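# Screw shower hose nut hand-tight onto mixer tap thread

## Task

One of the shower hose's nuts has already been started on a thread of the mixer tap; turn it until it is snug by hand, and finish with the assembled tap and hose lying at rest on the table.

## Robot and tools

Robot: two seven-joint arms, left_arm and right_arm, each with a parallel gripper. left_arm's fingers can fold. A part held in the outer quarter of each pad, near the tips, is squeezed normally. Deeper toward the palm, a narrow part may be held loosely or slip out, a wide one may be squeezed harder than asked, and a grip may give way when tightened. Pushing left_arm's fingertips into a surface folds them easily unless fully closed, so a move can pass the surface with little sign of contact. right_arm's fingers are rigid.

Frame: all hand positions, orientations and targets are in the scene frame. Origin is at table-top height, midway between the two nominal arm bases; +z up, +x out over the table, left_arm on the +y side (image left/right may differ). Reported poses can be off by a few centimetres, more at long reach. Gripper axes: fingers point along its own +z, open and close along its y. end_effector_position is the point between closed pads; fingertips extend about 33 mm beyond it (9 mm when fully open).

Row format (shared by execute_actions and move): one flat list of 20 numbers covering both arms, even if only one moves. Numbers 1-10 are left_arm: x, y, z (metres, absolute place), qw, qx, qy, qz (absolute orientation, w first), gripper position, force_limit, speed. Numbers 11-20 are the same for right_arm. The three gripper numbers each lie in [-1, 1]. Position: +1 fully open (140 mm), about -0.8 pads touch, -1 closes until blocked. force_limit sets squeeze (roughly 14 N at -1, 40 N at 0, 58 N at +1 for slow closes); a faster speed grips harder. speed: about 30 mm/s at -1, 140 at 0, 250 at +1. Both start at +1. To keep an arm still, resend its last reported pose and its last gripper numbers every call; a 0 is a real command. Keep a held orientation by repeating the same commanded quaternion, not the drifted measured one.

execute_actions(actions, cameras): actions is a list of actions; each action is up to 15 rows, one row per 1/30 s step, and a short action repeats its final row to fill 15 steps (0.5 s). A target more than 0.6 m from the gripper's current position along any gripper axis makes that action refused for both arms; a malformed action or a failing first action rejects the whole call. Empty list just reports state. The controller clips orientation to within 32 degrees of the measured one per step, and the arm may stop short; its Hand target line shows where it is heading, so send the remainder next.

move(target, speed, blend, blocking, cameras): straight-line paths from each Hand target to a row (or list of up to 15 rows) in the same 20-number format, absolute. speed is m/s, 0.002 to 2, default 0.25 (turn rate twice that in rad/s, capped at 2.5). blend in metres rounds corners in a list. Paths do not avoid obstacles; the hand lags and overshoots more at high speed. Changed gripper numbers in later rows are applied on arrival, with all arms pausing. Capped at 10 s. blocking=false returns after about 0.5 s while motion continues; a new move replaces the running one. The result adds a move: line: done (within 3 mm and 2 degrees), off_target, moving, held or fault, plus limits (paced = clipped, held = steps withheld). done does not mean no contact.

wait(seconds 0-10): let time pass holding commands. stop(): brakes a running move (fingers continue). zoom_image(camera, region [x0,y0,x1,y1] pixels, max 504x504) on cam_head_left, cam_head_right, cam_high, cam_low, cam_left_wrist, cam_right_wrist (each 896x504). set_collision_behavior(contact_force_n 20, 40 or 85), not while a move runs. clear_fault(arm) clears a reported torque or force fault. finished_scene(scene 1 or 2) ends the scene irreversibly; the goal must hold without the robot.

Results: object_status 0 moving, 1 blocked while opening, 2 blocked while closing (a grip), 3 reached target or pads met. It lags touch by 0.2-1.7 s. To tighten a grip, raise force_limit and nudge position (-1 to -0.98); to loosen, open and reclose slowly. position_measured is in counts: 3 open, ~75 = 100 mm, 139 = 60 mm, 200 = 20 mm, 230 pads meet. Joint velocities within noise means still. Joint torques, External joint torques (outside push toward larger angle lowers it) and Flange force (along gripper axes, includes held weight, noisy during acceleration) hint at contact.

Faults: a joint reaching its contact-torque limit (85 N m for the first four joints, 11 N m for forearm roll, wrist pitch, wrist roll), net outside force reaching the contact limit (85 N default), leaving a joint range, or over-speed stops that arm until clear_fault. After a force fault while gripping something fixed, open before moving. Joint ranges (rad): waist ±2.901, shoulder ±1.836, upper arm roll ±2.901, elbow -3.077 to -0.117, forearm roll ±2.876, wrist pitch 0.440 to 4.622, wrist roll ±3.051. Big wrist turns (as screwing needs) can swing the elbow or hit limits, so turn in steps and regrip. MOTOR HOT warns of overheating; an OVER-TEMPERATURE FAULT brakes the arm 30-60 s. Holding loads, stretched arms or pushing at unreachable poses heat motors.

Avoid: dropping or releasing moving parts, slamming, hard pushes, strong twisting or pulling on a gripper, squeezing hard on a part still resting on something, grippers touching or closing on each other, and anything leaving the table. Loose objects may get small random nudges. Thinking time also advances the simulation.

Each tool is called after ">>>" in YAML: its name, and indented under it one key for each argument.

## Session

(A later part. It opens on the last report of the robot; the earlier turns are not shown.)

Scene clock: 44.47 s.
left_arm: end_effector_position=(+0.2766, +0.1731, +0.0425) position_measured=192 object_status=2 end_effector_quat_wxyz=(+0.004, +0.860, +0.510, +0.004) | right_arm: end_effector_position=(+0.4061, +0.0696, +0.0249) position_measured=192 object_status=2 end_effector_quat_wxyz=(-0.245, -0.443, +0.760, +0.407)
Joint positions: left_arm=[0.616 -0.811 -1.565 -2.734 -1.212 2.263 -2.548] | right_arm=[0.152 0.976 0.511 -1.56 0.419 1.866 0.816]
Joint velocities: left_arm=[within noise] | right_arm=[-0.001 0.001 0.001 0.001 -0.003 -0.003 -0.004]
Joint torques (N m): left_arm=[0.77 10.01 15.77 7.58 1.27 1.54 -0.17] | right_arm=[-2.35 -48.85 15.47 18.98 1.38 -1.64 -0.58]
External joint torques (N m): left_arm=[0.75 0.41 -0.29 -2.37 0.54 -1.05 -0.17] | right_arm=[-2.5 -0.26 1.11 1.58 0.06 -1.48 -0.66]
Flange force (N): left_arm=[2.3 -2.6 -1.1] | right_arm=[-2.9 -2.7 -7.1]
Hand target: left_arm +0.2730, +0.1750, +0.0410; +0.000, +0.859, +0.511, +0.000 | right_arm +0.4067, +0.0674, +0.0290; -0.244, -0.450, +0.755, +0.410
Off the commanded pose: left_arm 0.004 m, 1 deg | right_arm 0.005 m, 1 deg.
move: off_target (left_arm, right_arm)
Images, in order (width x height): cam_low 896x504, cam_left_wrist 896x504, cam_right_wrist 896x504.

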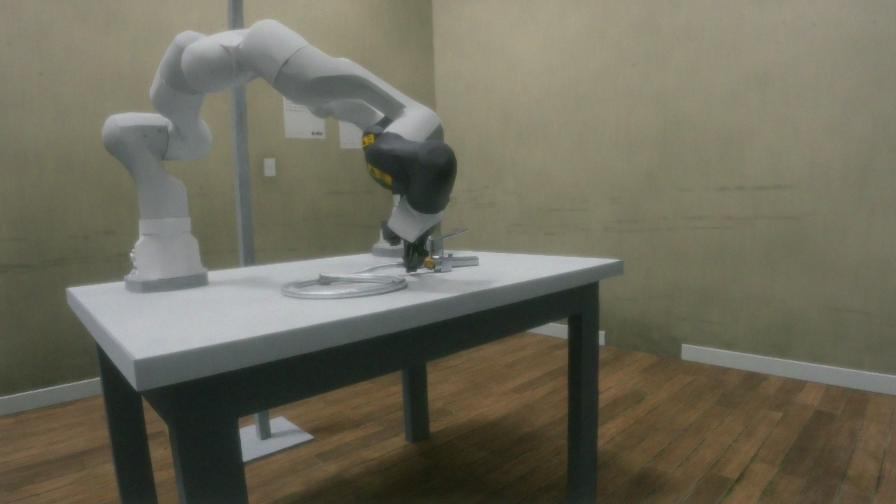

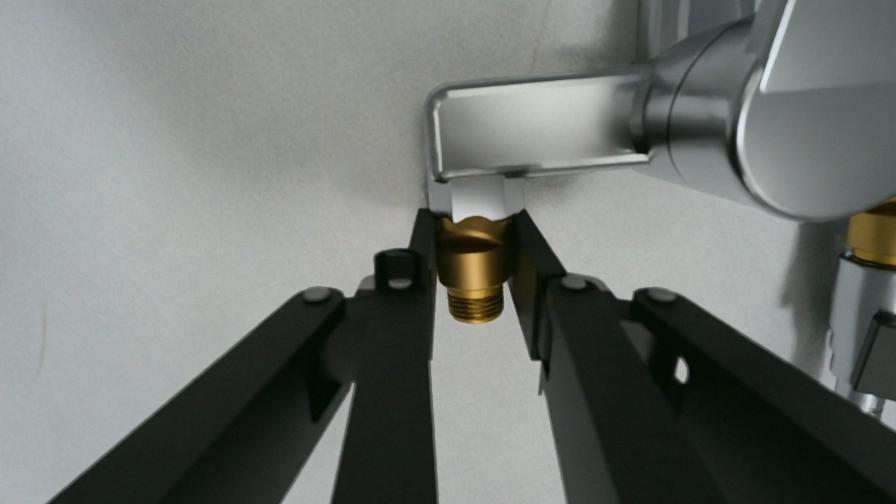

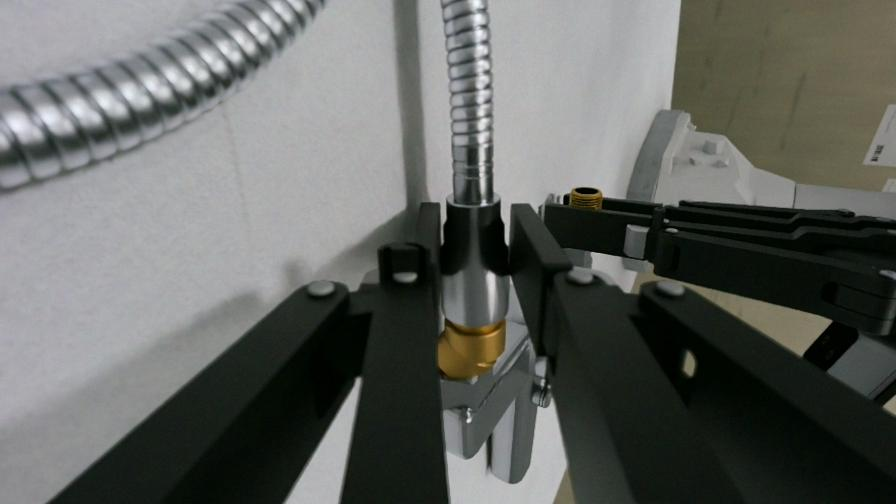

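>>> move:
  target:
    - [0.273,0.175,0.041,0,0.859,0.511,0,-1,0,-1,0.4067,0.0674,0.030,0.2443,0.4499,-0.7549,-0.4099,-0.44,0,0]
    - [0.273,0.175,0.041,0,0.859,0.511,0,-1,0,-1,0.4009,0.0706,0.0413,0.1108,0.4999,-0.8386,-0.1859,-0.44,0,0]
    - [0.273,0.175,0.041,0,0.859,0.511,0,-1,0,-1,0.3878,0.0777,0.0378,-0.0357,0.5098,-0.8569,0.0600,-1,0,-1]
    - [0.273,0.175,0.041,0,0.859,0.511,0,-1,0,-1,0.3987,0.0718,0.0365,0.1108,0.4999,-0.8386,-0.1859,-1,0,-1]
    - [0.273,0.175,0.041,0,0.859,0.511,0,-1,0,-1,0.4067,0.0674,0.031,0.2443,0.4499,-0.7549,-0.4099,-1,0,-1]
  speed: 0.6
  blend: [0,0.005,0,0.005,0]
  cameras: ["cam_right_wrist","cam_left_wrist"]

>>> zoom_image:
  camera: "cam_right_wrist"
  region: [400, 160, 580, 400]

Scene clock: 51.93 s.
left_arm: end_effector_position=(+0.2769, +0.1748, +0.0424) position_measured=192 object_status=2 end_effector_quat_wxyz=(+0.004, +0.858, +0.514, +0.004) | right_arm: end_effector_position=(+0.4068, +0.0677, +0.0270) position_measured=196 object_status=2 end_effector_quat_wxyz=(-0.244, -0.445, +0.759, +0.408)
Joint positions: left_arm=[0.616 -0.797 -1.563 -2.738 -1.203 2.276 -2.558] | right_arm=[0.112 0.989 0.558 -1.564 0.374 1.874 0.835]
Joint velocities: left_arm=[within noise] | right_arm=[0 0.002 0.002 0.001 0 0 -0.006]
Joint torques (N m): left_arm=[-0.08 10.25 14.88 9.05 1.3 1.39 0.04] | right_arm=[-1.61 -47.94 17.46 18.35 1.84 -1.26 -0.22]
External joint torques (N m): left_arm=[-0.09 0.88 -0.91 -1.07 0.57 -1.19 0.03] | right_arm=[-1.56 0.22 2.02 1.27 0.52 -1.16 -0.3]
Flange force (N): left_arm=[0.2 -0.9 0.0] | right_arm=[-3.8 -1.7 -5.0]
Hand target: left_arm +0.2730, +0.1750, +0.0410; +0.000, +0.859, +0.511, +0.000 | right_arm +0.4067, +0.0674, +0.0310; -0.244, -0.450, +0.755, +0.410
Off the commanded pose: left_arm 0.004 m, 1 deg | right_arm 0.004 m, 1 deg.
move: off_target (left_arm, right_arm)
Images, in order (width x height): cam_left_wrist 896x504, cam_right_wrist 896x504.

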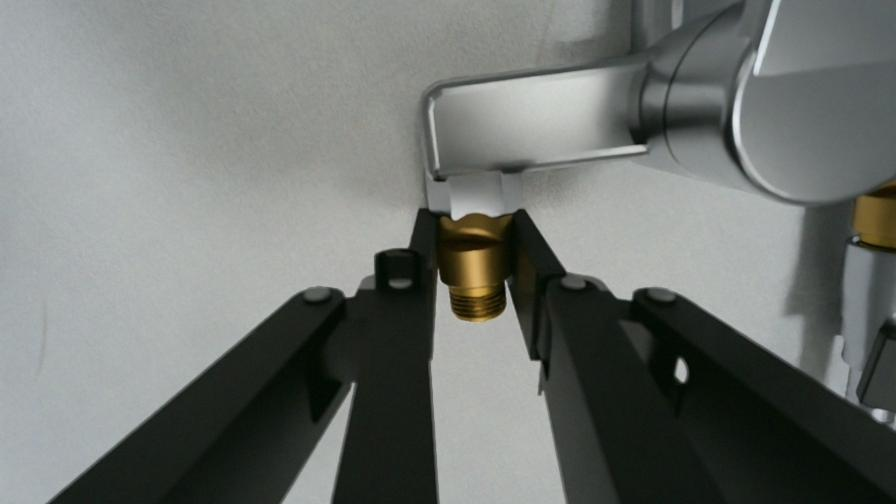

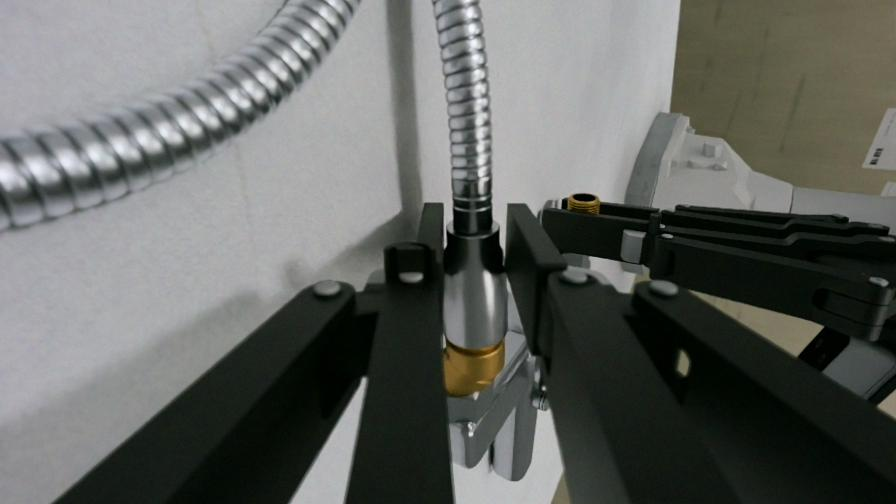

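Scaled by 2.100 from the camera's 896x504 image, which has a finer 1280x720 frame.

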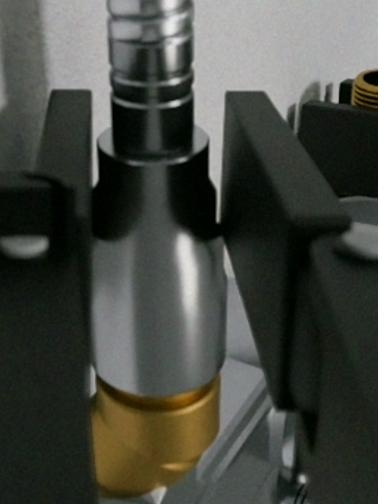

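>>> move:
  target:
    - [0.273,0.175,0.041,0,0.859,0.511,0,-1,0,-1,0.4067,0.0674,0.031,0.2443,0.4499,-0.7549,-0.4099,-0.42,0,0]
    - [0.273,0.175,0.041,0,0.859,0.511,0,-1,0,-1,0.4085,0.0846,0.0413,0.1179,0.5321,-0.8191,-0.1816,-0.42,0,0]
    - [0.273,0.175,0.041,0,0.859,0.511,0,-1,0,-1,0.3949,0.0906,0.0378,-0.038,0.5437,-0.837,0.0586,-0.43,0,0]
  speed: 0.5
  blend: [0,0.005,0]
  cameras: ["cam_right_wrist","cam_left_wrist"]

>>> zoom_image:
  camera: "cam_right_wrist"
  region: [400, 160, 580, 400]

Scene clock: 57.53 s.
left_arm: end_effector_position=(+0.2744, +0.1766, +0.0413) position_measured=192 object_status=2 end_effector_quat_wxyz=(+0.000, +0.857, +0.516, +0.001) | right_arm: end_effector_position=(+0.3945, +0.0890, +0.0367) position_measured=183 object_status=3 end_effector_quat_wxyz=(+0.036, -0.546, +0.835, -0.060)
Joint positions: left_arm=[0.616 -0.795 -1.563 -2.74 -1.198 2.271 -2.564] | right_arm=[1.018 0.426 0.009 -2.088 -0.245 2.518 1.605]
Joint velocities: within noise
Joint torques (N m): left_arm=[-0.41 10.2 15.6 10.91 0.51 2.05 0.29] | right_arm=[-0.03 -39.83 0.76 19.79 0.53 2.71 0.04]
External joint torques (N m): left_arm=[-0.4 0.91 -0.14 0.76 -0.22 -0.53 0.29] | right_arm=[-0.18 1.65 0.07 -0.03 -0.01 0.3 0.06]
Flange force (N): left_arm=[-0.4 1.0 0.3] | right_arm=[-3.1 -0.1 4.0]
Hand target: left_arm +0.2730, +0.1750, +0.0410; +0.000, +0.859, +0.511, +0.000 | right_arm +0.3949, +0.0906, +0.0378; +0.038, -0.543, +0.837, -0.059
Off the commanded pose: left_arm 0.002 m, 1 deg | right_arm 0.002 m, 0 deg.
move: done
Images, in order (width x height): cam_left_wrist 896x504, cam_right_wrist 896x504.

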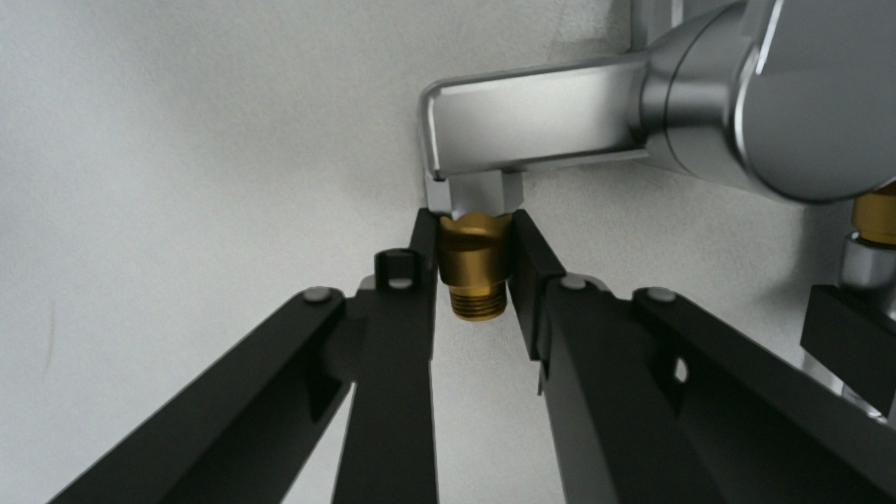

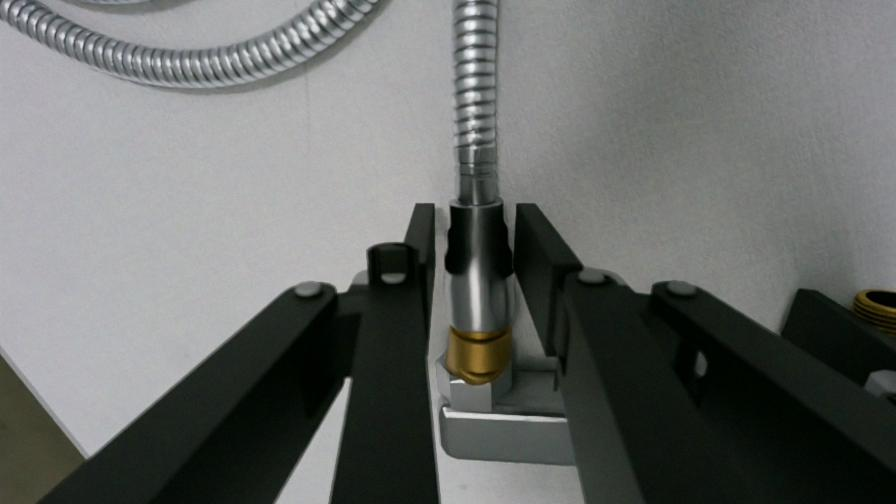

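Scaled by 2.100 from the camera's 896x504 image, which has a finer 1280x720 frame.

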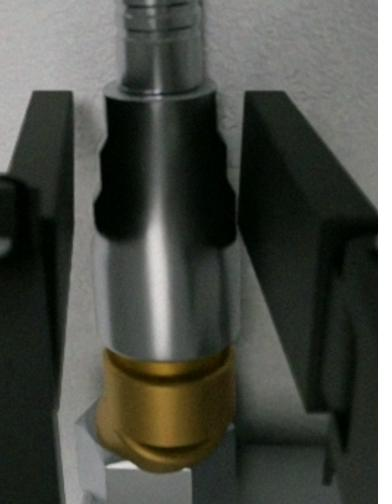

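>>> move:
  target:
    - [0.273,0.175,0.041,0,0.859,0.511,0,-1,0,-1,0.3975,0.0979,0.0378,-0.038,0.5437,-0.837,0.0586,-1,0,-1]
    - [0.273,0.175,0.041,0,0.859,0.511,0,-1,0,-1,0.4095,0.0929,0.0365,0.1179,0.5321,-0.8191,-0.1816,-1,0,-1]
    - [0.273,0.175,0.041,0,0.859,0.511,0,-1,0,-1,0.418,0.0892,0.031,0.2601,0.479,-0.7373,-0.4004,-1,0,-1]
  speed: 0.5
  blend: [0,0.005,0]
  cameras: ["cam_right_wrist","cam_left_wrist"]

>>> zoom_image:
  camera: "cam_right_wrist"
  region: [400, 160, 580, 400]

Scene clock: 59.10 s.
left_arm: end_effector_position=(+0.2745, +0.1765, +0.0414) position_measured=192 object_status=2 end_effector_quat_wxyz=(+0.001, +0.857, +0.516, +0.002) | right_arm: end_effector_position=(+0.3935, +0.0900, +0.0369) position_measured=193 object_status=0 end_effector_quat_wxyz=(+0.036, -0.546, +0.835, -0.059)
Joint positions: left_arm=[0.616 -0.795 -1.563 -2.74 -1.198 2.271 -2.564] | right_arm=[1.019 0.425 0.01 -2.088 -0.245 2.517 1.605]
Joint velocities: within noise
Joint torques (N m): left_arm=[-0.56 10.21 15.71 10.53 0.54 2.04 0.31] | right_arm=[-0.64 -39.16 0.47 19.66 0.58 2.79 -0.07]
External joint torques (N m): left_arm=[-0.54 0.86 -0.02 0.36 -0.18 -0.53 0.31] | right_arm=[-0.92 2.23 -0.35 -0.15 0.04 0.37 -0.06]
Flange force (N): left_arm=[-0.3 -1.0 -1.0] | right_arm=[-3.7 -1.5 5.4]
Hand target: left_arm +0.2730, +0.1750, +0.0410; +0.000, +0.859, +0.511, +0.000 | right_arm +0.3946, +0.0892, +0.0368; +0.036, -0.545, +0.835, -0.060
Off the commanded pose: left_arm 0.002 m, 1 deg | right_arm 0.025 m, 65 deg.
move: held (right_arm; a check stopped the path); path passed 1 of 3 targets; limits=held
pose unreachable (right arm): on one or more control steps of this call, first in action 0 (counted from 0), this arm could not follow its commanded pose, so it was not sent that pose on those steps. It may still have moved: this result reports where it is.
cause: moving toward the commanded pose would bring a part of the arm too close to another arm (a part of this arm just beyond joint 5 (forearm roll) and a part of the left arm just beyond its joint 6 (wrist pitch), along the way the arms are being sent, or toward where that arm still pushes).
Images, in order (width x height): cam_left_wrist 896x504, cam_right_wrist 896x504.

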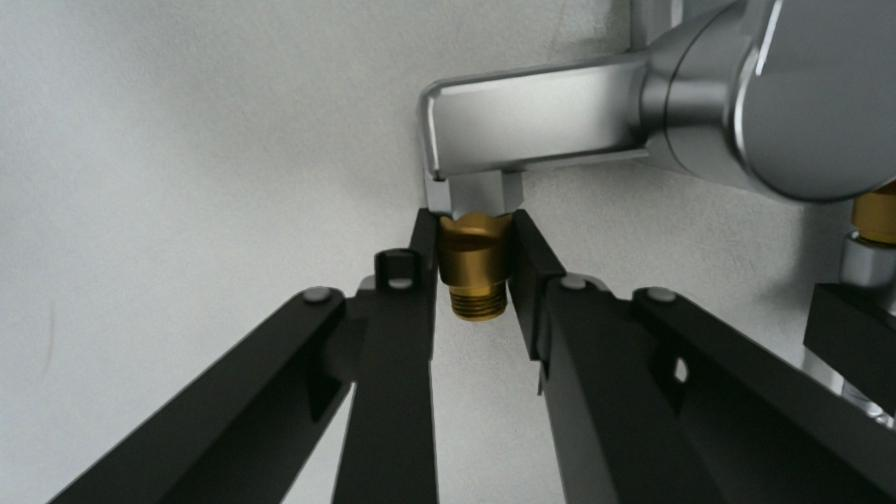

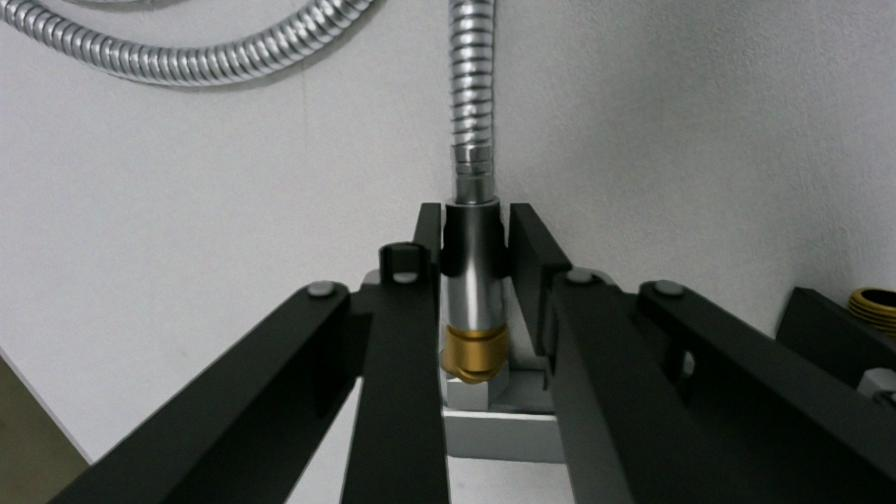

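Scaled by 2.100 from the camera's 896x504 image, which has a finer 1280x720 frame.

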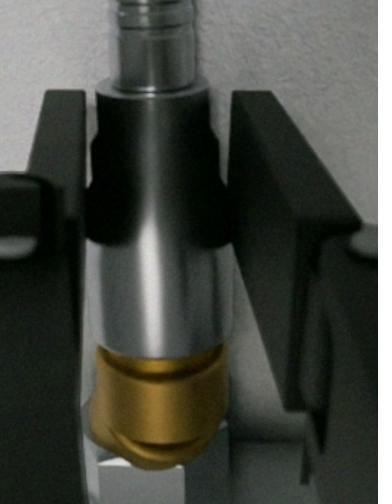

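>>> move:
  target:
    - [0.273,0.175,0.041,0,0.859,0.511,0,-1,0,-1,0.4062,0.0856,0.0365,0.1179,0.5321,-0.8191,-0.1816,-1,0,-1]
    - [0.273,0.175,0.041,0,0.859,0.511,0,-1,0,-1,0.4146,0.0819,0.031,0.2601,0.479,-0.7373,-0.4004,-1,0,-1]
  speed: 0.5
  blend: [0.005,0]
  cameras: ["cam_right_wrist","cam_left_wrist"]

>>> zoom_image:
  camera: "cam_right_wrist"
  region: [400, 160, 580, 400]

Scene clock: 61.90 s.
left_arm: end_effector_position=(+0.2769, +0.1756, +0.0422) position_measured=192 object_status=2 end_effector_quat_wxyz=(+0.003, +0.857, +0.516, +0.004) | right_arm: end_effector_position=(+0.4132, +0.0815, +0.0260) position_measured=193 object_status=2 end_effector_quat_wxyz=(-0.262, -0.474, +0.741, +0.397)
Joint positions: left_arm=[0.616 -0.778 -1.562 -2.74 -1.189 2.292 -2.569] | right_arm=[0.147 1.096 0.598 -1.387 0.272 1.771 0.882]
Joint velocities: left_arm=[within noise] | right_arm=[-0.002 0.002 0 0.002 -0.006 -0.01 -0.007]
Joint torques (N m): left_arm=[-0.62 10.38 14.7 9.84 1.24 1.31 0.22] | right_arm=[-1.73 -50.66 19.18 19.02 2.72 -0.74 -0.39]
External joint torques (N m): left_arm=[-0.55 1.28 -0.75 -0.55 0.53 -1.28 0.22] | right_arm=[-1.6 -0.36 2.57 1.95 1.1 -0.69 -0.47]
Flange force (N): left_arm=[-0.3 -1.5 -1.5] | right_arm=[-5.3 -1.9 -5.9]
Hand target: left_arm +0.2730, +0.1750, +0.0410; +0.000, +0.859, +0.511, +0.000 | right_arm +0.4146, +0.0819, +0.0310; -0.260, -0.479, +0.737, +0.400
Off the commanded pose: left_arm 0.004 m, 1 deg | right_arm 0.005 m, 1 deg.
move: off_target (left_arm, right_arm)
Images, in order (width x height): cam_left_wrist 896x504, cam_right_wrist 896x504.

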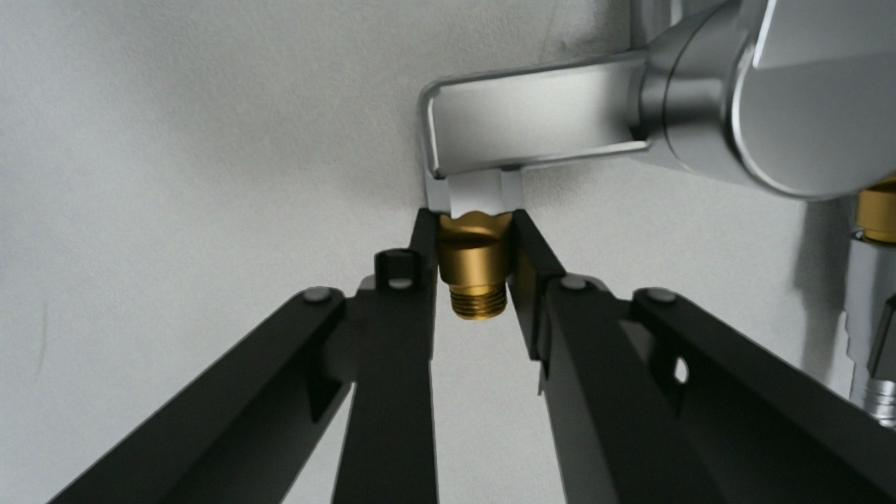

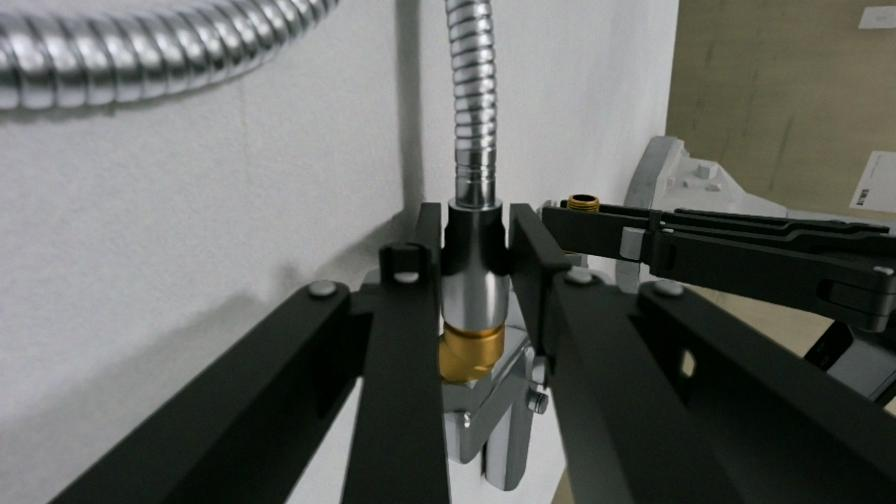

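Scaled by 2.100 from the camera's 896x504 image, which has a finer 1280x720 frame.

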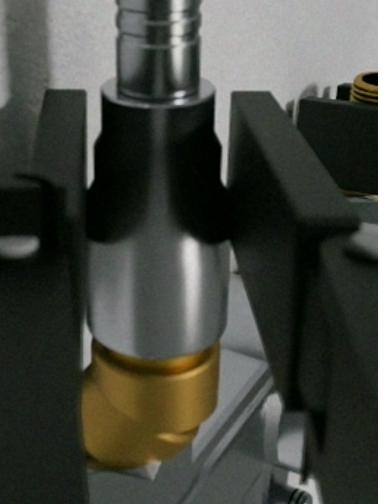

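>>> move:
  target:
    - [0.273,0.175,0.041,0,0.859,0.511,0,-1,0,-1,0.4146,0.0819,0.031,0.2601,0.479,-0.7373,-0.4004,-0.43,0,0]
    - [0.273,0.175,0.041,0,0.859,0.511,0,-1,0,-1,0.4085,0.0846,0.0413,0.1179,0.5321,-0.8191,-0.1816,-0.43,0,0]
    - [0.273,0.175,0.041,0,0.859,0.511,0,-1,0,-1,0.3949,0.0906,0.0378,-0.038,0.5437,-0.837,0.0586,-1,0,-1]
    - [0.273,0.175,0.041,0,0.859,0.511,0,-1,0,-1,0.4062,0.0856,0.0365,0.1179,0.5321,-0.8191,-0.1816,-1,0,-1]
    - [0.273,0.175,0.041,0,0.859,0.511,0,-1,0,-1,0.4146,0.0819,0.031,0.2601,0.479,-0.7373,-0.4004,-1,0,-1]
  speed: 0.7
  blend: [0,0.005,0,0.005,0]
  cameras: ["cam_right_wrist","cam_left_wrist"]

>>> move:
  target:
    - [0.273,0.175,0.041,0,0.859,0.511,0,-1,0,-1,0.4146,0.0819,0.031,0.2601,0.479,-0.7373,-0.4004,-0.43,0,0]
    - [0.273,0.175,0.041,0,0.859,0.511,0,-1,0,-1,0.4085,0.0846,0.0413,0.1179,0.5321,-0.8191,-0.1816,-0.43,0,0]
    - [0.273,0.175,0.041,0,0.859,0.511,0,-1,0,-1,0.3949,0.0906,0.0378,-0.038,0.5437,-0.837,0.0586,-1,0,-1]
    - [0.273,0.175,0.041,0,0.859,0.511,0,-1,0,-1,0.4062,0.0856,0.0365,0.1179,0.5321,-0.8191,-0.1816,-1,0,-1]
    - [0.273,0.175,0.041,0,0.859,0.511,0,-1,0,-1,0.4146,0.0819,0.031,0.2601,0.479,-0.7373,-0.4004,-1,0,-1]
  speed: 0.7
  blend: [0,0.005,0,0.005,0]
  cameras: ["cam_right_wrist","cam_left_wrist"]

>>> zoom_image:
  camera: "cam_right_wrist"
  region: [400, 160, 580, 400]

Scene clock: 69.07 s.
left_arm: end_effector_position=(+0.2772, +0.1736, +0.0427) position_measured=192 object_status=2 end_effector_quat_wxyz=(+0.005, +0.858, +0.514, +0.003) | right_arm: end_effector_position=(+0.4133, +0.0824, +0.0255) position_measured=192 object_status=2 end_effector_quat_wxyz=(-0.263, -0.471, +0.743, +0.397)
Joint positions: left_arm=[0.614 -0.757 -1.559 -2.74 -1.178 2.31 -2.574] | right_arm=[0.104 1.125 0.661 -1.39 0.21 1.785 0.924]
Joint velocities: left_arm=[within noise] | right_arm=[-0.002 0.001 0.001 0.001 -0.004 -0.002 -0.002]
Joint torques (N m): left_arm=[0.08 9.37 14.51 8.92 1.69 1.49 0.09] | right_arm=[-2.21 -50.39 21.16 18.22 2.37 -1.23 -0.8]
External joint torques (N m): left_arm=[0.1 0.61 -0.63 -1.69 0.98 -1.1 0.09] | right_arm=[-1.91 -0.75 3.07 1.92 0.74 -1.26 -0.89]
Flange force (N): left_arm=[1.2 -1.9 -2.0] | right_arm=[-3.8 -1.1 -7.3]
Hand target: left_arm +0.2730, +0.1750, +0.0410; +0.000, +0.859, +0.511, +0.000 | right_arm +0.4146, +0.0819, +0.0309; -0.260, -0.479, +0.737, +0.400
Off the commanded pose: left_arm 0.005 m, 1 deg | right_arm 0.006 m, 1 deg.
move: off_target (left_arm, right_arm); target 3's new numbers were sent with right_arm's hand 0.004 m and 1 deg from that target
Images, in order (width x height): cam_left_wrist 896x504, cam_right_wrist 896x504.

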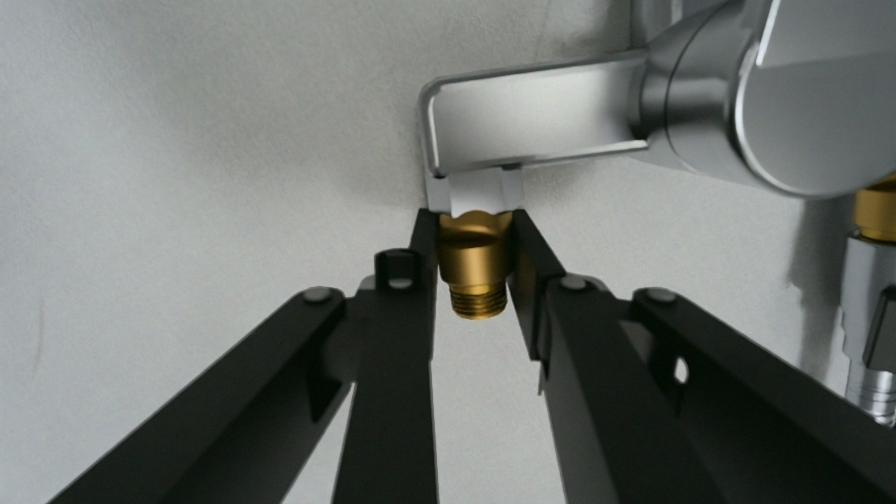

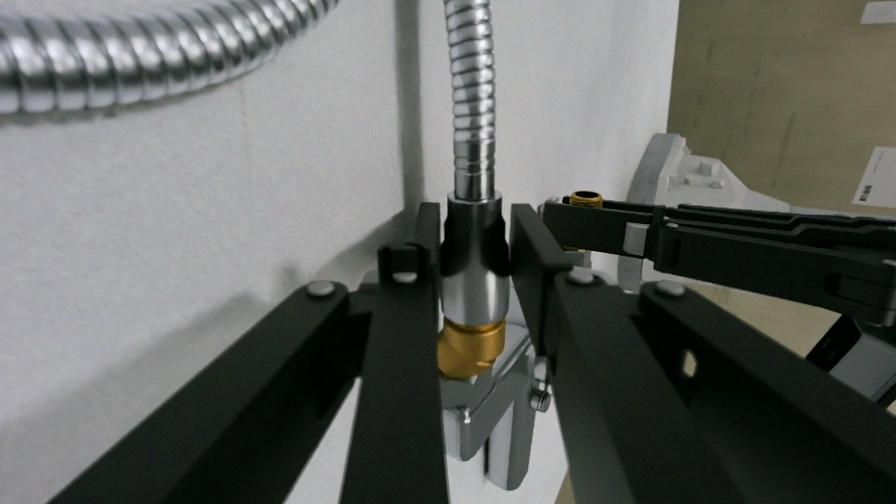

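Scene clock: 75.20 s.
left_arm: end_effector_position=(+0.2769, +0.1748, +0.0423) position_measured=192 object_status=2 end_effector_quat_wxyz=(+0.004, +0.857, +0.516, +0.003) | right_arm: end_effector_position=(+0.4134, +0.0813, +0.0254) position_measured=193 object_status=2 end_effector_quat_wxyz=(-0.264, -0.471, +0.743, +0.396)
Joint positions: left_arm=[0.613 -0.735 -1.557 -2.744 -1.162 2.328 -2.584] | right_arm=[0.047 1.167 0.744 -1.393 0.122 1.792 0.972]
Joint velocities: within noise
Joint torques (N m): left_arm=[-0.14 8.98 14.16 9.95 1.59 1.58 0.21] | right_arm=[-1.72 -49.11 23.47 17.07 2.68 -0.82 -0.82]
External joint torques (N m): left_arm=[-0.11 0.54 -0.62 -0.9 0.89 -1.01 0.21] | right_arm=[-1.73 -0.46 3.2 2.16 1.01 -0.91 -0.91]
Flange force (N): left_arm=[0.6 -0.6 -1.8] | right_arm=[-5.2 -1.8 -7.3]
Hand target: left_arm +0.2730, +0.1750, +0.0410; +0.000, +0.859, +0.511, +0.000 | right_arm +0.4146, +0.0819, +0.0310; -0.260, -0.479, +0.737, +0.400
Off the commanded pose: left_arm 0.004 m, 1 deg | right_arm 0.006 m, 1 deg.
move: off_target (left_arm, right_arm)
Images, in order (width x height): cam_left_wrist 896x504, cam_right_wrist 896x504.

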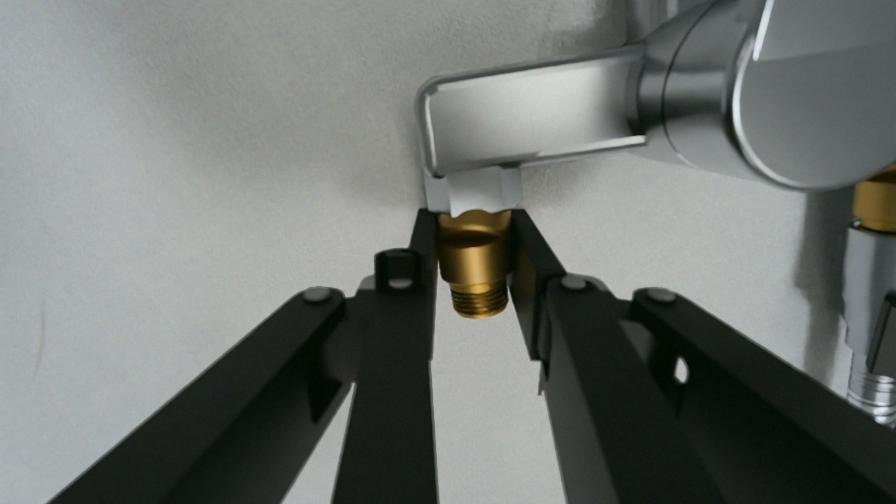

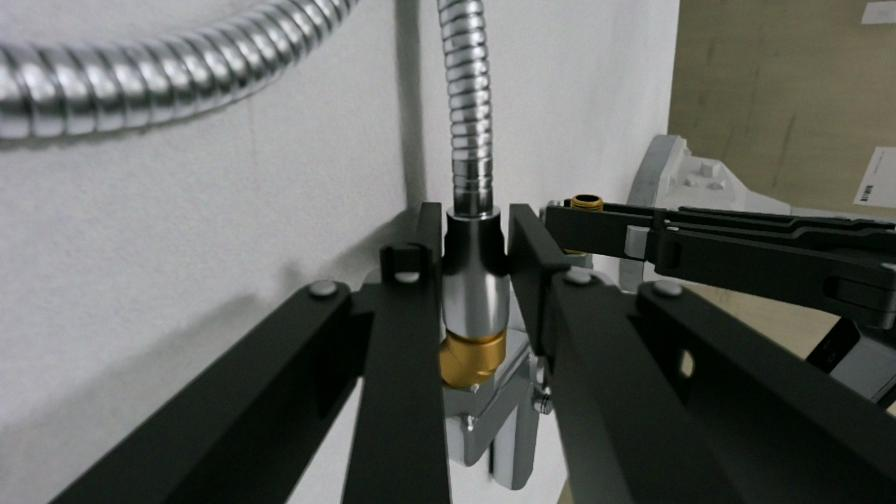

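Scaled by 2.100 from the camera's 896x504 image, which has a finer 1280x720 frame.

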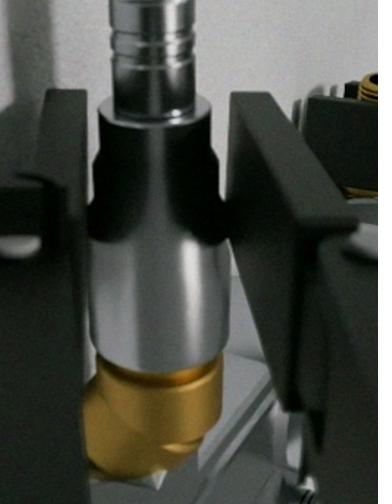

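>>> move:
  target:
    - [0.273,0.175,0.041,0,0.859,0.511,0,-1,0,-1,0.4146,0.0819,0.031,0.2601,0.479,-0.7373,-0.4004,-0.43,0,0]
    - [0.273,0.175,0.041,0,0.859,0.511,0,-1,0,-1,0.4095,0.0866,0.0413,0.1179,0.5321,-0.8191,-0.1816,-0.43,0,0]
    - [0.273,0.175,0.041,0,0.859,0.511,0,-1,0,-1,0.3959,0.0926,0.0378,-0.038,0.5437,-0.837,0.0586,-1,0,-1]
    - [0.273,0.175,0.041,0,0.859,0.511,0,-1,0,-1,0.4072,0.0876,0.0365,0.1179,0.5321,-0.8191,-0.1816,-1,0,-1]
    - [0.273,0.175,0.041,0,0.859,0.511,0,-1,0,-1,0.4156,0.0839,0.032,0.2601,0.479,-0.7373,-0.4004,-1,0,-1]
  speed: 0.7
  blend: [0,0.005,0,0.005,0]
  cameras: ["cam_right_wrist","cam_left_wrist"]

>>> move:
  target:
    - [0.273,0.175,0.041,0,0.859,0.511,0,-1,0,-1,0.4156,0.0839,0.032,0.2601,0.479,-0.7373,-0.4004,-0.43,0,0]
    - [0.273,0.175,0.041,0,0.859,0.511,0,-1,0,-1,0.4095,0.0866,0.0413,0.1179,0.5321,-0.8191,-0.1816,-0.43,0,0]
    - [0.273,0.175,0.041,0,0.859,0.511,0,-1,0,-1,0.3959,0.0926,0.0378,-0.038,0.5437,-0.837,0.0586,-1,0,-1]
  speed: 0.7
  blend: [0,0.005,0]
  cameras: ["cam_right_wrist","cam_left_wrist","cam_head_left","cam_low"]

>>> zoom_image:
  camera: "cam_right_wrist"
  region: [400, 160, 580, 400]

Scene clock: 82.87 s.
left_arm: end_effector_position=(+0.2774, +0.1747, +0.0425) position_measured=192 object_status=2 end_effector_quat_wxyz=(+0.005, +0.857, +0.516, +0.004) | right_arm: end_effector_position=(+0.4132, +0.0835, +0.0267) position_measured=193 object_status=2 end_effector_quat_wxyz=(-0.265, -0.471, +0.742, +0.396)
Joint positions: left_arm=[0.612 -0.711 -1.554 -2.745 -1.144 2.35 -2.595] | right_arm=[0.002 1.218 0.825 -1.384 0.035 1.791 1.023]
Joint velocities: left_arm=[within noise] | right_arm=[0 0 0 0.001 -0.003 -0.003 -0.002]
Joint torques (N m): left_arm=[-0.41 8.62 13.66 9.94 1.59 1.45 0.19] | right_arm=[-2.02 -48.3 25.2 15.71 2.65 -0.53 -0.74]
External joint torques (N m): left_arm=[-0.35 0.58 -0.68 -1.19 0.91 -1.15 0.19] | right_arm=[-1.93 -0.41 3.14 2.17 0.93 -0.7 -0.82]
Flange force (N): left_arm=[0.2 -2.2 -2.9] | right_arm=[-4.5 -1.6 -7.1]
Hand target: left_arm +0.2730, +0.1750, +0.0410; +0.000, +0.859, +0.511, +0.000 | right_arm +0.4156, +0.0839, +0.0320; -0.260, -0.479, +0.737, +0.400
Off the commanded pose: left_arm 0.005 m, 1 deg | right_arm 0.006 m, 1 deg.
move: off_target (left_arm, right_arm); target 3's new numbers were sent with right_arm's hand 0.004 m and 1 deg from that target
Images, in order (width x height): cam_left_wrist 896x504, cam_right_wrist 896x504.

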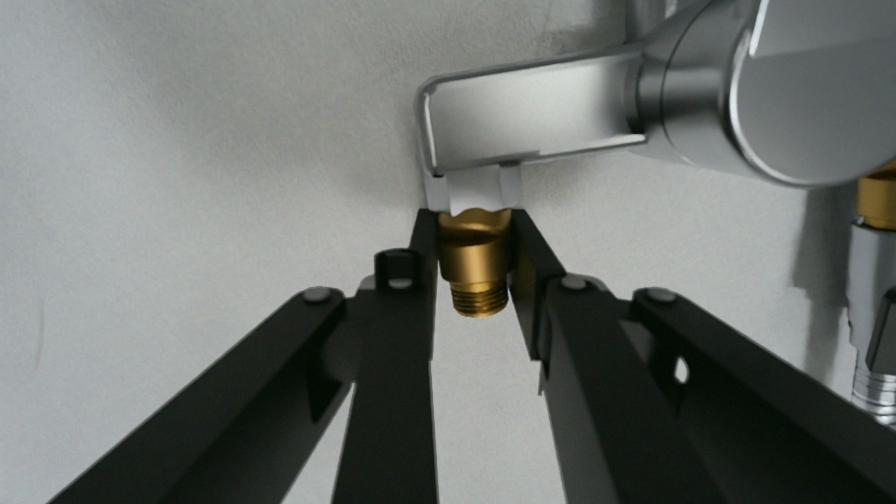

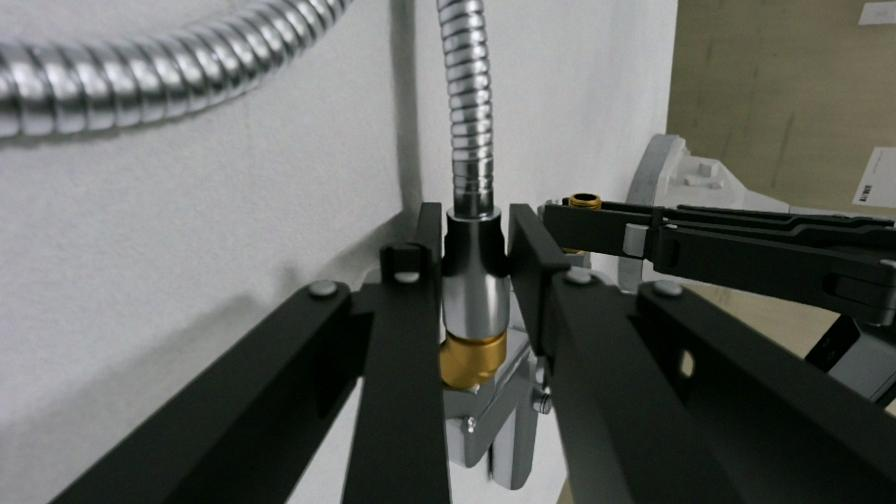

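Scene clock: 86.83 s.
left_arm: end_effector_position=(+0.2743, +0.1760, +0.0413) position_measured=192 object_status=2 end_effector_quat_wxyz=(+0.000, +0.857, +0.515, +0.001) | right_arm: end_effector_position=(+0.3918, +0.0919, +0.0359) position_measured=193 object_status=0 end_effector_quat_wxyz=(+0.034, -0.549, +0.833, -0.060)
Joint positions: left_arm=[0.611 -0.709 -1.555 -2.747 -1.137 2.344 -2.597] | right_arm=[0.659 0.466 0.381 -2.064 -0.497 2.458 1.768]
Joint velocities: within noise
Joint torques (N m): left_arm=[-0.21 8.88 13.94 10.85 0.73 2.05 0.26] | right_arm=[-2.08 -38.51 4.17 20.31 0.04 3.06 0.14]
External joint torques (N m): left_arm=[-0.19 0.83 -0.37 -0.22 0.05 -0.52 0.26] | right_arm=[-1.89 1.06 -1.53 0.88 -0.5 0.74 0.16]
Flange force (N): left_arm=[0.4 -0.2 1.0] | right_arm=[-3.2 -2.8 5.1]
Hand target: left_arm +0.2730, +0.1750, +0.0410; +0.000, +0.859, +0.511, +0.000 | right_arm +0.3959, +0.0926, +0.0378; +0.038, -0.543, +0.837, -0.059
Off the commanded pose: left_arm 0.002 m, 1 deg | right_arm 0.005 m, 1 deg.
move: off_target (right_arm); target 3's new numbers were sent with right_arm's hand 0.004 m and 1 deg from that target
Images, in order (width x height): cam_head_left 896x504, cam_low 896x504, cam_left_wrist 896x504, cam_right_wrist 896x504.

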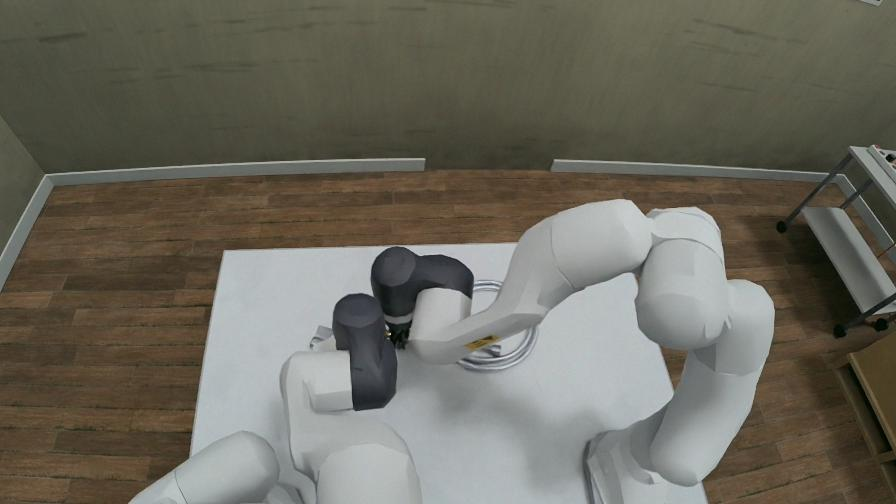

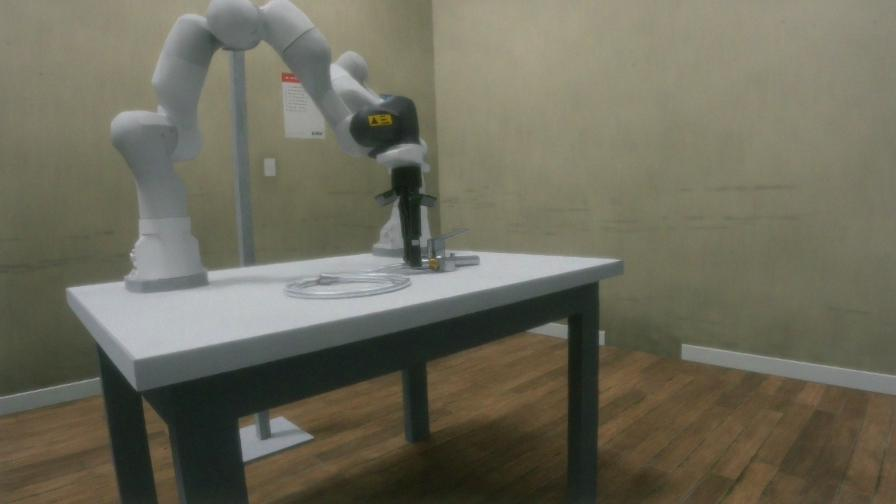

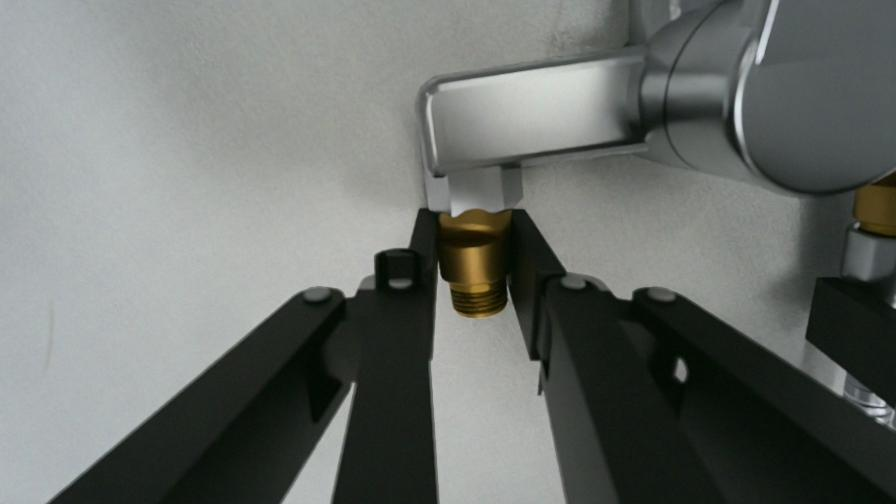

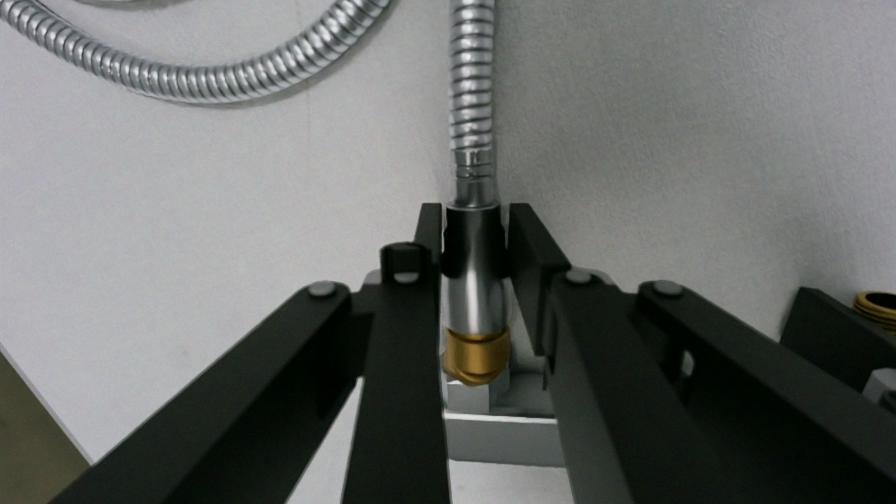

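Scaled by 2.100 from the camera's 896x504 image, which has a finer 1280x720 frame.

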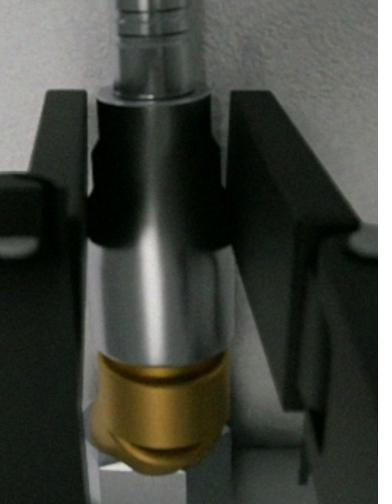

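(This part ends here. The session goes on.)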